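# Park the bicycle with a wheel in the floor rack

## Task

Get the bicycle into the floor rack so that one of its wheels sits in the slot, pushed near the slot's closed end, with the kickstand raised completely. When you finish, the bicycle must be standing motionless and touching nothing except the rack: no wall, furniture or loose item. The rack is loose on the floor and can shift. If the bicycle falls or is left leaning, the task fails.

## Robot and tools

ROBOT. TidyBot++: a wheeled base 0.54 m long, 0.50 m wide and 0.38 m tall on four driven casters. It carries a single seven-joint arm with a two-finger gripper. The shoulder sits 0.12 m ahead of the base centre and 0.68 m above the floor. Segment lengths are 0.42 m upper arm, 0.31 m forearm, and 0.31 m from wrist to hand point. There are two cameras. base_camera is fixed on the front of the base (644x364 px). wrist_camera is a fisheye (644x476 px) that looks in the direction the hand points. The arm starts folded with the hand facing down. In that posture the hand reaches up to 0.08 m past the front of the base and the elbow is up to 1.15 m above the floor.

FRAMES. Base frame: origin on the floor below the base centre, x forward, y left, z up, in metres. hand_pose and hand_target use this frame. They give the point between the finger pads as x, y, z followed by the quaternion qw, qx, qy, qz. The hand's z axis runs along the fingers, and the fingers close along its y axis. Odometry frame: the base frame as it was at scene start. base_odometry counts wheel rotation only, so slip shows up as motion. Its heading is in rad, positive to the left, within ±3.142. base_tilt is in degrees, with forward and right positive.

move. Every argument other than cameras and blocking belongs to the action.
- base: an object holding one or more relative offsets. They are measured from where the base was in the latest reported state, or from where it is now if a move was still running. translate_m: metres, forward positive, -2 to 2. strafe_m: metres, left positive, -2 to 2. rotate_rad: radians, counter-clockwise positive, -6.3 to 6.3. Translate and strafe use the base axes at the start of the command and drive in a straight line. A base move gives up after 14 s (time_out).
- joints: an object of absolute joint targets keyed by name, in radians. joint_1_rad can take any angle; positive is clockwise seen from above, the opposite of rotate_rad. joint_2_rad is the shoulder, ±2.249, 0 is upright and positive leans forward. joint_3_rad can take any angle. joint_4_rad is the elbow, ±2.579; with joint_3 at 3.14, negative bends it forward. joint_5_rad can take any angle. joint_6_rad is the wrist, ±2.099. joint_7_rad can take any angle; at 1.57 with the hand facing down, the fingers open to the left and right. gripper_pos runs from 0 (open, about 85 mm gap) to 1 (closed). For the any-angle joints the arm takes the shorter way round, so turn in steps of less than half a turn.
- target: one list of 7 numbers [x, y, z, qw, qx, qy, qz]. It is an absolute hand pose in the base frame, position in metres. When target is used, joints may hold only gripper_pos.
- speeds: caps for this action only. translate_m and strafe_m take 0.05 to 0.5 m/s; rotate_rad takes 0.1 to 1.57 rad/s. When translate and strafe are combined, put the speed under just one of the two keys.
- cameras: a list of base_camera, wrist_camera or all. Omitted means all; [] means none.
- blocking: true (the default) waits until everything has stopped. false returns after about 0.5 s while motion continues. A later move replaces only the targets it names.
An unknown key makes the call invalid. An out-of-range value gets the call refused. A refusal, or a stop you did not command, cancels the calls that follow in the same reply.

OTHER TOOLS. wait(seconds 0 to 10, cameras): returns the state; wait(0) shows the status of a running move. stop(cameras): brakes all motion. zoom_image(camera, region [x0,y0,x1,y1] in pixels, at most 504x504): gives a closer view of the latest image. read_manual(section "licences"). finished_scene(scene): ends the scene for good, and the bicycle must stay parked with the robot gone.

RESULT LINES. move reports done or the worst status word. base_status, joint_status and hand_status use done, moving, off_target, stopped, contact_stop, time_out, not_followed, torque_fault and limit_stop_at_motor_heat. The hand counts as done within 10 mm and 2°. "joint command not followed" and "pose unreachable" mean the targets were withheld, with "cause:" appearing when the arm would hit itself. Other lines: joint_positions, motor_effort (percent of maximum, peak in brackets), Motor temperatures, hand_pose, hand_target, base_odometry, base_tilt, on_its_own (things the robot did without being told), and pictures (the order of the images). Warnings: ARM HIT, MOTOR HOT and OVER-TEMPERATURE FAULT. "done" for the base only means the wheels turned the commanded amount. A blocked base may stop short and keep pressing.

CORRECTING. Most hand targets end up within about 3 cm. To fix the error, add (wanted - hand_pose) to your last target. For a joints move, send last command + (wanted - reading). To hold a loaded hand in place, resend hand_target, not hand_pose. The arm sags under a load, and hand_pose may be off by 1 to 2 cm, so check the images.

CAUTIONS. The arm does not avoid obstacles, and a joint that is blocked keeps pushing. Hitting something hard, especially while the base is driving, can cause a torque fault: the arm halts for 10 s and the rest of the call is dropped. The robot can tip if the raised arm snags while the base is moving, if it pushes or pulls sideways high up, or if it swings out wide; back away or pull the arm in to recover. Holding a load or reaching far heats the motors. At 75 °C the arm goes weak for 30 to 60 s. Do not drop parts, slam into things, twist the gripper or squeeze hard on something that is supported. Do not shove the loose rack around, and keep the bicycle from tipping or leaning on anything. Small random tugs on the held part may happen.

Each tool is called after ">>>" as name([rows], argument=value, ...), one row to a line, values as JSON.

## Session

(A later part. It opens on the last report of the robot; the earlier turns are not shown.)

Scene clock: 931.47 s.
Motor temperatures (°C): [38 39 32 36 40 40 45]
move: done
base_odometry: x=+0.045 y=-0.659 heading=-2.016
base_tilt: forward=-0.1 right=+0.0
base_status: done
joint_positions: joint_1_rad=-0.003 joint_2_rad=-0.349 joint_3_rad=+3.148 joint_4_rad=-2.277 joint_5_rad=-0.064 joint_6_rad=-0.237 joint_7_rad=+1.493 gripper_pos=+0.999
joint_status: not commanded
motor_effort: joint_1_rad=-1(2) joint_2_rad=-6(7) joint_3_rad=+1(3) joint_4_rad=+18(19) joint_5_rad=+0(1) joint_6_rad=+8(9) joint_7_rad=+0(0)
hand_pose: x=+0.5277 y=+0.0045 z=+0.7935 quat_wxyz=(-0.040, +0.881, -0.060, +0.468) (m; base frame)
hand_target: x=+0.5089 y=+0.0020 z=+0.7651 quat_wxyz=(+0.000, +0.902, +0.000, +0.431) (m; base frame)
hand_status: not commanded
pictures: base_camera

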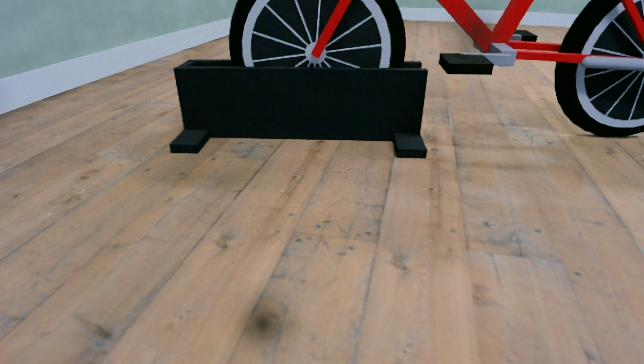

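>>> move(base={"strafe_m": -1.62}, cameras=["base_camera"])

>>> move(base={"rotate_rad": 1.568}, cameras=["base_camera"])

>>> move(base={"strafe_m": -0.85}, cameras=["base_camera"])

Scene clock: 956.00 s.
Motor temperatures (°C): [38 38 32 36 40 40 45]
move: done
base_odometry: x=-1.417 y=+0.039 heading=-2.016
base_tilt: forward=+0.0 right=+0.0
base_status: done
joint_positions: joint_1_rad=-0.003 joint_2_rad=-0.349 joint_3_rad=+3.144 joint_4_rad=-2.278 joint_5_rad=-0.064 joint_6_rad=-0.238 joint_7_rad=+1.493 gripper_pos=+0.999
joint_status: not commanded
motor_effort: joint_1_rad=-1(2) joint_2_rad=-6(8) joint_3_rad=+2(4) joint_4_rad=+18(19) joint_5_rad=+0(1) joint_6_rad=+8(9) joint_7_rad=+0(0)
hand_pose: x=+0.5272 y=+0.0062 z=+0.7924 quat_wxyz=(-0.040, +0.882, -0.058, +0.467) (m; base frame)
hand_target: x=+0.5089 y=+0.0020 z=+0.7651 quat_wxyz=(+0.000, +0.902, +0.000, +0.431) (m; base frame)
hand_status: not commanded
pictures: base_camera

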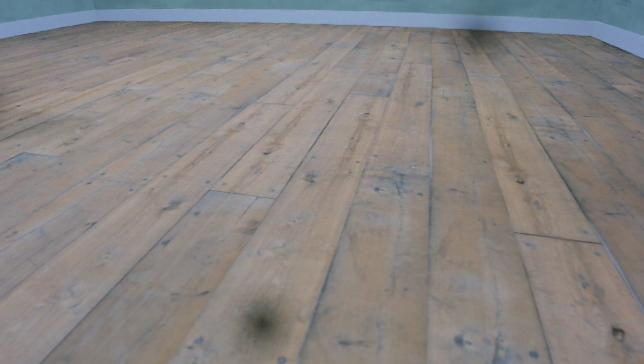

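Scene clock: 958.33 s.
Motor temperatures (°C): [38 38 32 36 40 40 45]
move: done
base_odometry: x=-1.417 y=+0.039 heading=-0.448
base_tilt: forward=+0.0 right=+0.0
base_status: done
joint_positions: joint_1_rad=-0.003 joint_2_rad=-0.349 joint_3_rad=+3.143 joint_4_rad=-2.278 joint_5_rad=-0.064 joint_6_rad=-0.238 joint_7_rad=+1.493 gripper_pos=+0.999
joint_status: not commanded
motor_effort: joint_1_rad=-1(2) joint_2_rad=-6(8) joint_3_rad=+2(4) joint_4_rad=+18(19) joint_5_rad=+0(1) joint_6_rad=+8(9) joint_7_rad=+0(0)
hand_pose: x=+0.5272 y=+0.0065 z=+0.7924 quat_wxyz=(-0.040, +0.882, -0.058, +0.467) (m; base frame)
hand_target: x=+0.5089 y=+0.0020 z=+0.7651 quat_wxyz=(+0.000, +0.902, +0.000, +0.431) (m; base frame)
hand_status: not commanded
pictures: base_camera

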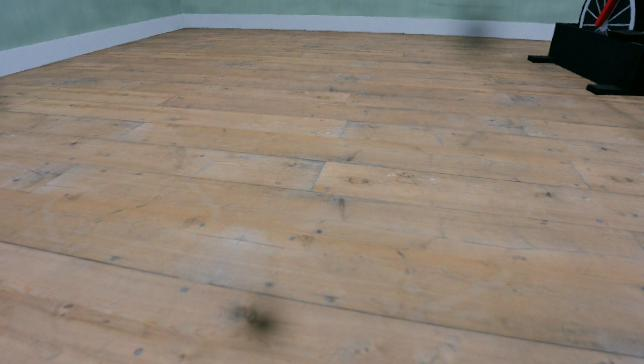

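Scene clock: 961.23 s.
Motor temperatures (°C): [38 38 32 36 40 40 45]
move: done
base_odometry: x=-1.786 y=-0.727 heading=-0.447
base_tilt: forward=-0.1 right=-0.1
base_status: done
joint_positions: joint_1_rad=-0.003 joint_2_rad=-0.349 joint_3_rad=+3.143 joint_4_rad=-2.278 joint_5_rad=-0.064 joint_6_rad=-0.238 joint_7_rad=+1.493 gripper_pos=+0.999
joint_status: not commanded
motor_effort: joint_1_rad=-1(2) joint_2_rad=-6(7) joint_3_rad=+2(4) joint_4_rad=+19(19) joint_5_rad=+0(1) joint_6_rad=+8(9) joint_7_rad=+0(0)
hand_pose: x=+0.5272 y=+0.0065 z=+0.7924 quat_wxyz=(-0.040, +0.882, -0.058, +0.467) (m; base frame)
hand_target: x=+0.5089 y=+0.0020 z=+0.7651 quat_wxyz=(+0.000, +0.902, +0.000, +0.431) (m; base frame)
hand_status: not commanded
pictures: base_camera

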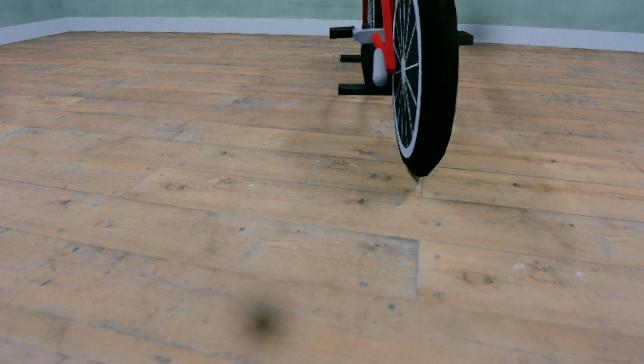

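>>> move(base={"translate_m": 0.33}, speeds={"translate_m": 0.15}, cameras=["base_camera", "wrist_camera"])

Scene clock: 976.03 s.
Motor temperatures (°C): [38 38 32 36 40 40 45]
move: done
base_odometry: x=-1.488 y=-0.870 heading=-0.447
base_tilt: forward=+0.0 right=+0.0
base_status: done
joint_positions: joint_1_rad=-0.003 joint_2_rad=-0.349 joint_3_rad=+3.143 joint_4_rad=-2.278 joint_5_rad=-0.064 joint_6_rad=-0.238 joint_7_rad=+1.493 gripper_pos=+0.999
joint_status: not commanded
motor_effort: joint_1_rad=-1(1) joint_2_rad=-6(9) joint_3_rad=+2(3) joint_4_rad=+18(20) joint_5_rad=+1(1) joint_6_rad=+8(9) joint_7_rad=+0(0)
hand_pose: x=+0.5271 y=+0.0065 z=+0.7922 quat_wxyz=(-0.040, +0.882, -0.058, +0.467) (m; base frame)
hand_target: x=+0.5089 y=+0.0020 z=+0.7651 quat_wxyz=(+0.000, +0.902, +0.000, +0.431) (m; base frame)
hand_status: not commanded
pictures: base_camera, wrist_camera

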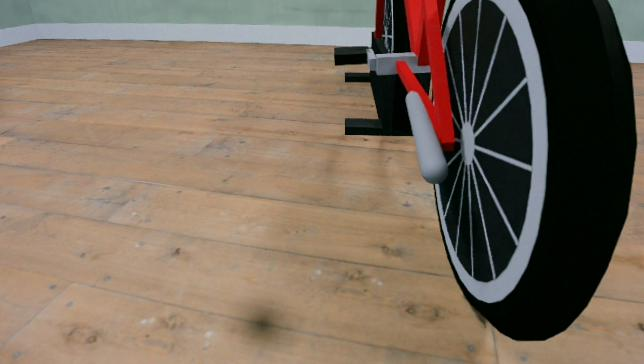

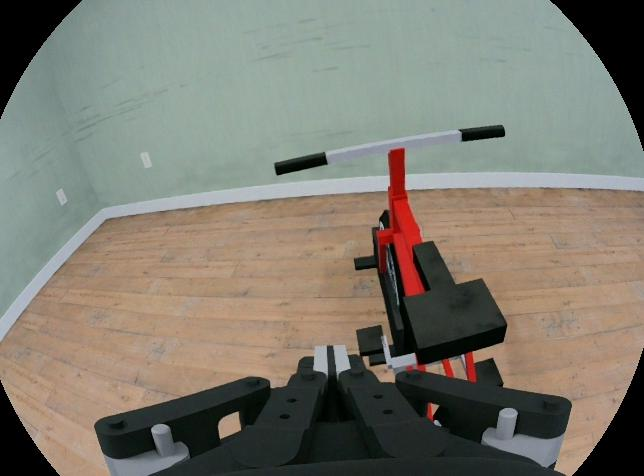

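>>> move(joints={"joint_1_rad": -1.2}, cameras=[])

>>> move(base={"translate_m": 0.1}, speeds={"translate_m": 0.1}, cameras=["base_camera"])

Scene clock: 982.87 s.
Motor temperatures (°C): [38 38 32 36 40 40 45]
move: done
base_odometry: x=-1.488 y=-0.870 heading=-0.447
base_tilt: forward=+0.0 right=+0.0
base_status: not commanded
joint_positions: joint_1_rad=-1.189 joint_2_rad=-0.349 joint_3_rad=+3.143 joint_4_rad=-2.278 joint_5_rad=-0.064 joint_6_rad=-0.238 joint_7_rad=+1.493 gripper_pos=+0.999
joint_status: all done
motor_effort: joint_1_rad=-1(2) joint_2_rad=-6(6) joint_3_rad=+2(4) joint_4_rad=+19(19) joint_5_rad=+0(1) joint_6_rad=+8(9) joint_7_rad=+0(0)
hand_pose: x=+0.2659 y=+0.3808 z=+0.7922 quat_wxyz=(-0.294, +0.763, +0.445, +0.365) (m; base frame)
hand_target: x=+0.2584 y=+0.3642 z=+0.7651 quat_wxyz=(-0.244, +0.744, +0.510, +0.356) (m; base frame)
hand_status: not commanded
pictures: none
No camera images: "cameras" was empty.

Scene clock: 984.40 s.
Motor temperatures (°C): [38 38 32 36 40 40 45]
move: done
base_odometry: x=-1.398 y=-0.914 heading=-0.447
base_tilt: forward=-0.1 right=+0.0
base_status: done
joint_positions: joint_1_rad=-1.191 joint_2_rad=-0.349 joint_3_rad=+3.143 joint_4_rad=-2.278 joint_5_rad=-0.064 joint_6_rad=-0.238 joint_7_rad=+1.493 gripper_pos=+0.999
joint_status: not commanded
motor_effort: joint_1_rad=-1(2) joint_2_rad=-6(7) joint_3_rad=+2(3) joint_4_rad=+19(19) joint_5_rad=+0(0) joint_6_rad=+7(9) joint_7_rad=+0(0)
hand_pose: x=+0.2652 y=+0.3811 z=+0.7922 quat_wxyz=(-0.294, +0.763, +0.446, +0.364) (m; base frame)
hand_target: x=+0.2584 y=+0.3642 z=+0.7651 quat_wxyz=(-0.244, +0.744, +0.510, +0.356) (m; base frame)
hand_status: not commanded
pictures: base_camera

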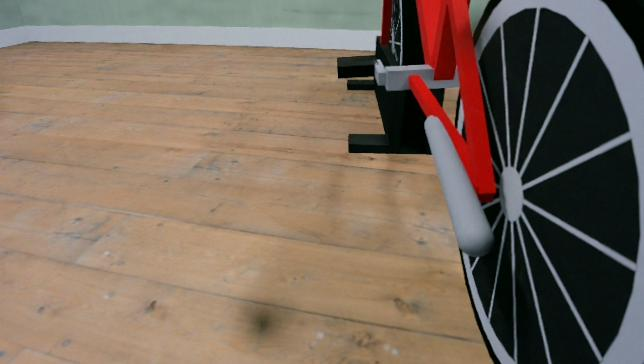

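>>> move(base={"translate_m": 0.05}, speeds={"translate_m": 0.05}, cameras=["base_camera"])

>>> move(base={"translate_m": 0.03}, speeds={"translate_m": 0.05}, cameras=["base_camera"])

Scene clock: 990.40 s.
Motor temperatures (°C): [38 38 32 36 40 40 45]
move: done
base_odometry: x=-1.353 y=-0.936 heading=-0.448
base_tilt: forward=-0.1 right=-0.1
base_status: done
joint_positions: joint_1_rad=-1.191 joint_2_rad=-0.349 joint_3_rad=+3.143 joint_4_rad=-2.278 joint_5_rad=-0.064 joint_6_rad=-0.238 joint_7_rad=+1.493 gripper_pos=+0.999
joint_status: not commanded
motor_effort: joint_1_rad=-1(2) joint_2_rad=-6(7) joint_3_rad=+2(3) joint_4_rad=+19(19) joint_5_rad=+0(1) joint_6_rad=+8(9) joint_7_rad=+0(0)
hand_pose: x=+0.2651 y=+0.3811 z=+0.7922 quat_wxyz=(-0.294, +0.763, +0.446, +0.364) (m; base frame)
hand_target: x=+0.2584 y=+0.3642 z=+0.7651 quat_wxyz=(-0.244, +0.744, +0.510, +0.356) (m; base frame)
hand_status: not commanded
pictures: base_camera

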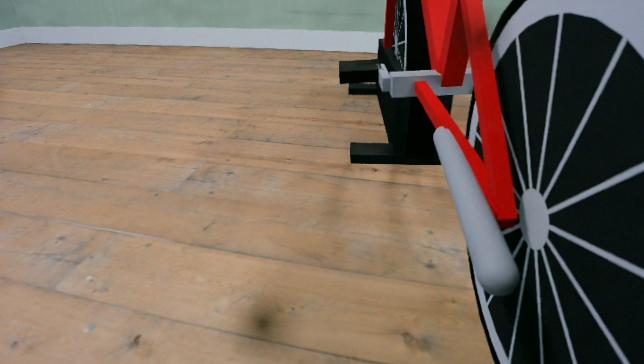

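Scene clock: 991.47 s.
Motor temperatures (°C): [38 38 32 36 40 40 45]
move: done
base_odometry: x=-1.326 y=-0.949 heading=-0.448
base_tilt: forward=+0.0 right=+0.0
base_status: done
joint_positions: joint_1_rad=-1.192 joint_2_rad=-0.349 joint_3_rad=+3.143 joint_4_rad=-2.278 joint_5_rad=-0.064 joint_6_rad=-0.238 joint_7_rad=+1.493 gripper_pos=+0.999
joint_status: not commanded
motor_effort: joint_1_rad=-1(1) joint_2_rad=-6(7) joint_3_rad=+2(4) joint_4_rad=+18(19) joint_5_rad=+0(1) joint_6_rad=+8(9) joint_7_rad=+0(0)
hand_pose: x=+0.2650 y=+0.3811 z=+0.7922 quat_wxyz=(-0.294, +0.763, +0.446, +0.364) (m; base frame)
hand_target: x=+0.2584 y=+0.3642 z=+0.7651 quat_wxyz=(-0.244, +0.744, +0.510, +0.356) (m; base frame)
hand_status: not commanded
pictures: base_camera

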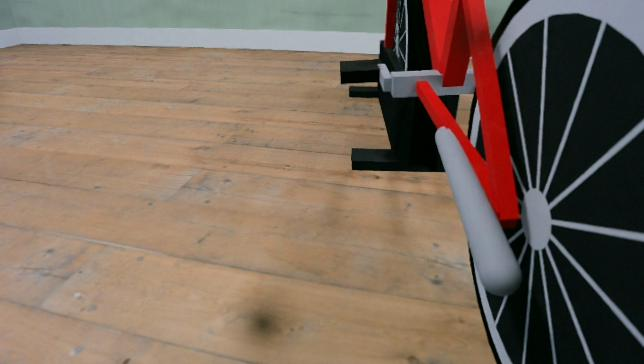

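>>> move(base={"translate_m": 0.025}, speeds={"translate_m": 0.05}, cameras=["base_camera"])

>>> move(base={"translate_m": 0.02}, speeds={"translate_m": 0.05}, cameras=["base_camera"])

Scene clock: 997.67 s.
Motor temperatures (°C): [38 38 32 36 40 40 45]
move: done
base_odometry: x=-1.303 y=-0.960 heading=-0.448
base_tilt: forward=-0.1 right=+0.0
base_status: done
joint_positions: joint_1_rad=-1.192 joint_2_rad=-0.349 joint_3_rad=+3.143 joint_4_rad=-2.278 joint_5_rad=-0.064 joint_6_rad=-0.238 joint_7_rad=+1.493 gripper_pos=+0.999
joint_status: not commanded
motor_effort: joint_1_rad=-1(2) joint_2_rad=-6(7) joint_3_rad=+2(3) joint_4_rad=+18(19) joint_5_rad=+0(1) joint_6_rad=+8(8) joint_7_rad=+0(0)
hand_pose: x=+0.2650 y=+0.3811 z=+0.7922 quat_wxyz=(-0.294, +0.763, +0.446, +0.364) (m; base frame)
hand_target: x=+0.2584 y=+0.3642 z=+0.7651 quat_wxyz=(-0.244, +0.744, +0.510, +0.356) (m; base frame)
hand_status: not commanded
pictures: base_camera

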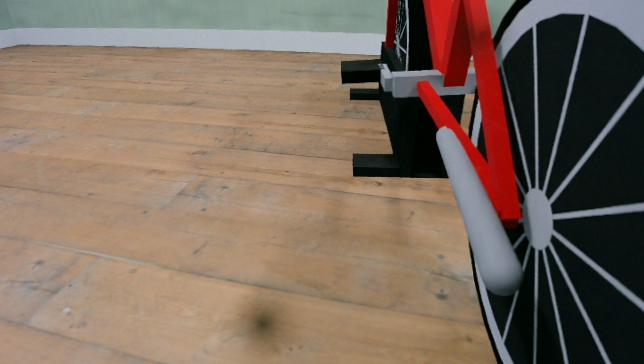

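Scene clock: 998.50 s.
Motor temperatures (°C): [38 38 32 36 40 40 45]
move: done
base_odometry: x=-1.285 y=-0.969 heading=-0.448
base_tilt: forward=-0.1 right=+0.1
base_status: done
joint_positions: joint_1_rad=-1.192 joint_2_rad=-0.349 joint_3_rad=+3.143 joint_4_rad=-2.278 joint_5_rad=-0.064 joint_6_rad=-0.238 joint_7_rad=+1.493 gripper_pos=+0.999
joint_status: not commanded
motor_effort: joint_1_rad=-1(1) joint_2_rad=-6(7) joint_3_rad=+2(3) joint_4_rad=+19(19) joint_5_rad=+0(0) joint_6_rad=+8(9) joint_7_rad=+0(0)
hand_pose: x=+0.2650 y=+0.3811 z=+0.7922 quat_wxyz=(-0.294, +0.763, +0.446, +0.364) (m; base frame)
hand_target: x=+0.2584 y=+0.3642 z=+0.7651 quat_wxyz=(-0.244, +0.744, +0.510, +0.356) (m; base frame)
hand_status: not commanded
pictures: base_camera

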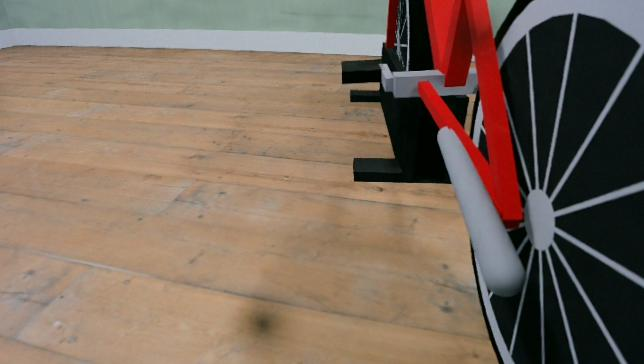

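>>> move(base={"translate_m": 0.02}, speeds={"translate_m": 0.05}, cameras=["base_camera"])

Scene clock: 1001.50 s.
Motor temperatures (°C): [38 38 32 36 40 40 45]
move: done
base_odometry: x=-1.267 y=-0.977 heading=-0.448
base_tilt: forward=-0.1 right=+0.0
base_status: done
joint_positions: joint_1_rad=-1.192 joint_2_rad=-0.349 joint_3_rad=+3.143 joint_4_rad=-2.278 joint_5_rad=-0.064 joint_6_rad=-0.238 joint_7_rad=+1.493 gripper_pos=+0.999
joint_status: not commanded
motor_effort: joint_1_rad=+0(2) joint_2_rad=-6(7) joint_3_rad=+2(3) joint_4_rad=+18(19) joint_5_rad=+0(1) joint_6_rad=+7(8) joint_7_rad=+0(0)
hand_pose: x=+0.2649 y=+0.3812 z=+0.7922 quat_wxyz=(-0.294, +0.763, +0.446, +0.364) (m; base frame)
hand_target: x=+0.2584 y=+0.3642 z=+0.7651 quat_wxyz=(-0.244, +0.744, +0.510, +0.356) (m; base frame)
hand_status: not commanded
pictures: base_camera

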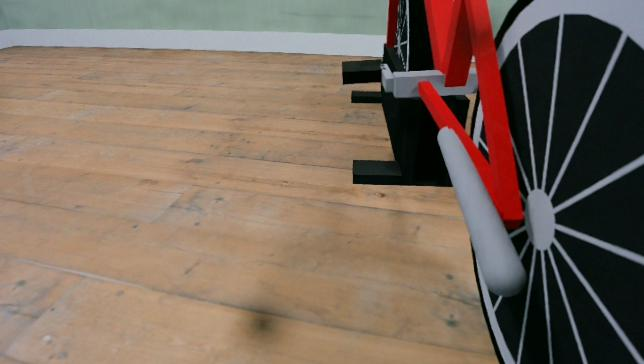

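>>> move(base={"translate_m": -0.1}, speeds={"translate_m": 0.1}, cameras=["base_camera"])

>>> move(base={"translate_m": -0.32}, speeds={"translate_m": 0.3}, cameras=["base_camera"])

>>> move(base={"strafe_m": 0.85}, cameras=[])

>>> move(base={"rotate_rad": -1.568}, cameras=[])

>>> move(base={"strafe_m": 1.65}, cameras=["base_camera"])

>>> zoom_image(camera="base_camera", region=[150, 0, 450, 170])

Scene clock: 1010.40 s.
Motor temperatures (°C): [38 38 32 36 40 40 45]
move: done
base_odometry: x=-1.357 y=-0.934 heading=-0.448
base_tilt: forward=-0.1 right=+0.0
base_status: done
joint_positions: joint_1_rad=-1.193 joint_2_rad=-0.349 joint_3_rad=+3.143 joint_4_rad=-2.278 joint_5_rad=-0.063 joint_6_rad=-0.238 joint_7_rad=+1.493 gripper_pos=+0.999
joint_status: not commanded
motor_effort: joint_1_rad=+0(1) joint_2_rad=-6(7) joint_3_rad=+2(4) joint_4_rad=+18(19) joint_5_rad=+0(1) joint_6_rad=+7(8) joint_7_rad=+0(0)
hand_pose: x=+0.2646 y=+0.3813 z=+0.7922 quat_wxyz=(-0.294, +0.762, +0.447, +0.364) (m; base frame)
hand_target: x=+0.2584 y=+0.3642 z=+0.7651 quat_wxyz=(-0.244, +0.744, +0.510, +0.356) (m; base frame)
hand_status: not commanded
pictures: base_camera

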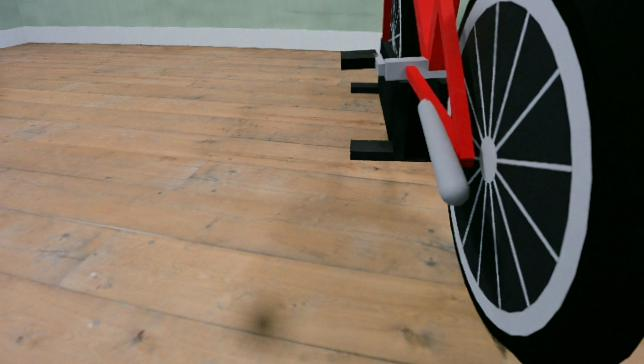

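Scene clock: 1012.37 s.
Motor temperatures (°C): [38 38 32 36 40 40 45]
move: done
base_odometry: x=-1.646 y=-0.796 heading=-0.448
base_tilt: forward=+0.0 right=+0.0
base_status: done
joint_positions: joint_1_rad=-1.193 joint_2_rad=-0.349 joint_3_rad=+3.143 joint_4_rad=-2.278 joint_5_rad=-0.063 joint_6_rad=-0.238 joint_7_rad=+1.493 gripper_pos=+0.999
joint_status: not commanded
motor_effort: joint_1_rad=+0(1) joint_2_rad=-6(7) joint_3_rad=+2(3) joint_4_rad=+18(20) joint_5_rad=+0(1) joint_6_rad=+7(9) joint_7_rad=+0(0)
hand_pose: x=+0.2645 y=+0.3813 z=+0.7922 quat_wxyz=(-0.294, +0.762, +0.447, +0.364) (m; base frame)
hand_target: x=+0.2584 y=+0.3642 z=+0.7651 quat_wxyz=(-0.244, +0.744, +0.510, +0.356) (m; base frame)
hand_status: not commanded
pictures: base_camera

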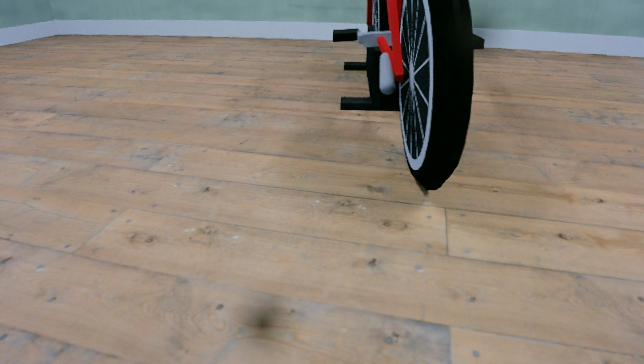

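Scene clock: 1015.27 s.
Motor temperatures (°C): [38 38 32 36 40 40 45]
move: done
base_odometry: x=-1.278 y=-0.029 heading=-0.447
base_tilt: forward=-0.1 right=+0.1
base_status: done
joint_positions: joint_1_rad=-1.193 joint_2_rad=-0.349 joint_3_rad=+3.143 joint_4_rad=-2.278 joint_5_rad=-0.063 joint_6_rad=-0.239 joint_7_rad=+1.493 gripper_pos=+0.999
joint_status: not commanded
motor_effort: joint_1_rad=-1(1) joint_2_rad=-6(9) joint_3_rad=+2(3) joint_4_rad=+19(20) joint_5_rad=+0(1) joint_6_rad=+8(9) joint_7_rad=+0(0)
hand_pose: x=+0.2644 y=+0.3813 z=+0.7921 quat_wxyz=(-0.294, +0.762, +0.447, +0.364) (m; base frame)
hand_target: x=+0.2584 y=+0.3642 z=+0.7651 quat_wxyz=(-0.244, +0.744, +0.510, +0.356) (m; base frame)
hand_status: not commanded
pictures: none
No camera images: "cameras" was empty.

Scene clock: 1017.53 s.
Motor temperatures (°C): [38 38 32 36 40 40 45]
move: done
base_odometry: x=-1.278 y=-0.029 heading=-2.015
base_tilt: forward=+0.0 right=+0.0
base_status: done
joint_positions: joint_1_rad=-1.194 joint_2_rad=-0.349 joint_3_rad=+3.143 joint_4_rad=-2.278 joint_5_rad=-0.063 joint_6_rad=-0.239 joint_7_rad=+1.493 gripper_pos=+0.999
joint_status: not commanded
motor_effort: joint_1_rad=-1(2) joint_2_rad=-6(7) joint_3_rad=+2(3) joint_4_rad=+19(19) joint_5_rad=+0(1) joint_6_rad=+8(9) joint_7_rad=+0(0)
hand_pose: x=+0.2639 y=+0.3815 z=+0.7921 quat_wxyz=(-0.295, +0.762, +0.447, +0.364) (m; base frame)
hand_target: x=+0.2584 y=+0.3642 z=+0.7651 quat_wxyz=(-0.244, +0.744, +0.510, +0.356) (m; base frame)
hand_status: not commanded
pictures: none
No camera images: "cameras" was empty.

Scene clock: 1021.87 s.
Motor temperatures (°C): [38 38 32 36 40 40 45]
move: done
base_odometry: x=+0.212 y=-0.739 heading=-2.016
base_tilt: forward=-0.1 right=+0.0
base_status: done
joint_positions: joint_1_rad=-1.194 joint_2_rad=-0.349 joint_3_rad=+3.143 joint_4_rad=-2.278 joint_5_rad=-0.063 joint_6_rad=-0.239 joint_7_rad=+1.493 gripper_pos=+0.999
joint_status: not commanded
motor_effort: joint_1_rad=-1(1) joint_2_rad=-6(8) joint_3_rad=+2(3) joint_4_rad=+19(19) joint_5_rad=+0(1) joint_6_rad=+8(9) joint_7_rad=+0(0)
hand_pose: x=+0.2639 y=+0.3814 z=+0.7920 quat_wxyz=(-0.295, +0.762, +0.447, +0.364) (m; base frame)
hand_target: x=+0.2584 y=+0.3642 z=+0.7651 quat_wxyz=(-0.244, +0.744, +0.510, +0.356) (m; base frame)
hand_status: not commanded
pictures: base_camera

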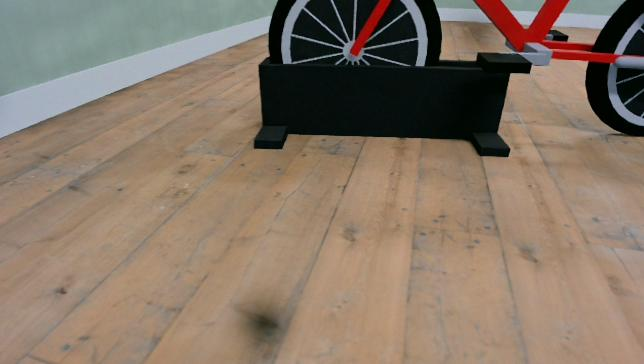

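Scaled by 1.680.

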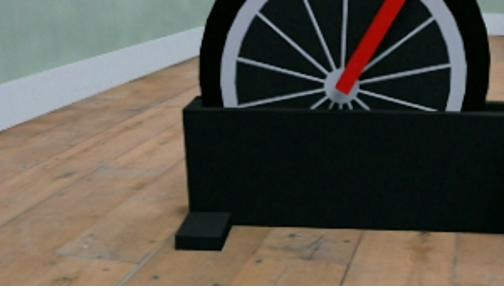

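>>> zoom_image(camera="base_camera", region=[444, 0, 644, 150])

>>> move(base={"strafe_m": -0.45}, cameras=["base_camera"])

>>> zoom_image(camera="base_camera", region=[150, 0, 500, 170])

Scaled by 2.520.

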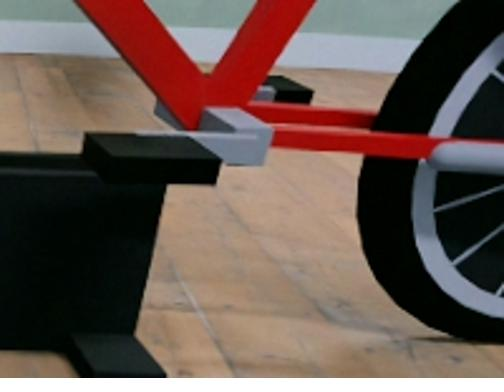

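Scene clock: 1029.10 s.
Motor temperatures (°C): [38 37 32 36 40 40 45]
move: done
base_odometry: x=-0.194 y=-0.545 heading=-2.015
base_tilt: forward=+0.0 right=+0.0
base_status: done
joint_positions: joint_1_rad=-1.195 joint_2_rad=-0.350 joint_3_rad=+3.143 joint_4_rad=-2.279 joint_5_rad=-0.063 joint_6_rad=-0.239 joint_7_rad=+1.493 gripper_pos=+0.999
joint_status: not commanded
motor_effort: joint_1_rad=+0(2) joint_2_rad=-6(9) joint_3_rad=+1(4) joint_4_rad=+19(20) joint_5_rad=+0(1) joint_6_rad=+9(9) joint_7_rad=+0(0)
hand_pose: x=+0.2637 y=+0.3811 z=+0.7916 quat_wxyz=(-0.294, +0.762, +0.448, +0.363) (m; base frame)
hand_target: x=+0.2584 y=+0.3642 z=+0.7651 quat_wxyz=(-0.244, +0.744, +0.510, +0.356) (m; base frame)
hand_status: not commanded
pictures: base_camera

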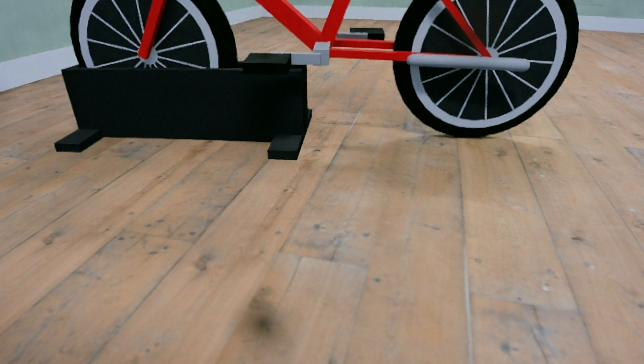

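Scaled by 1.440.

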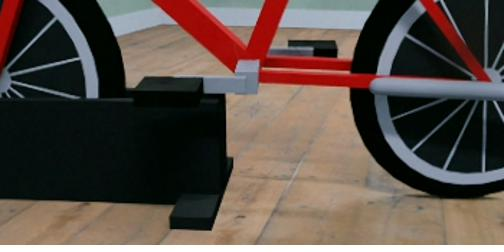

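>>> finished_scene(scene=2)

The scene is finished: the task was done.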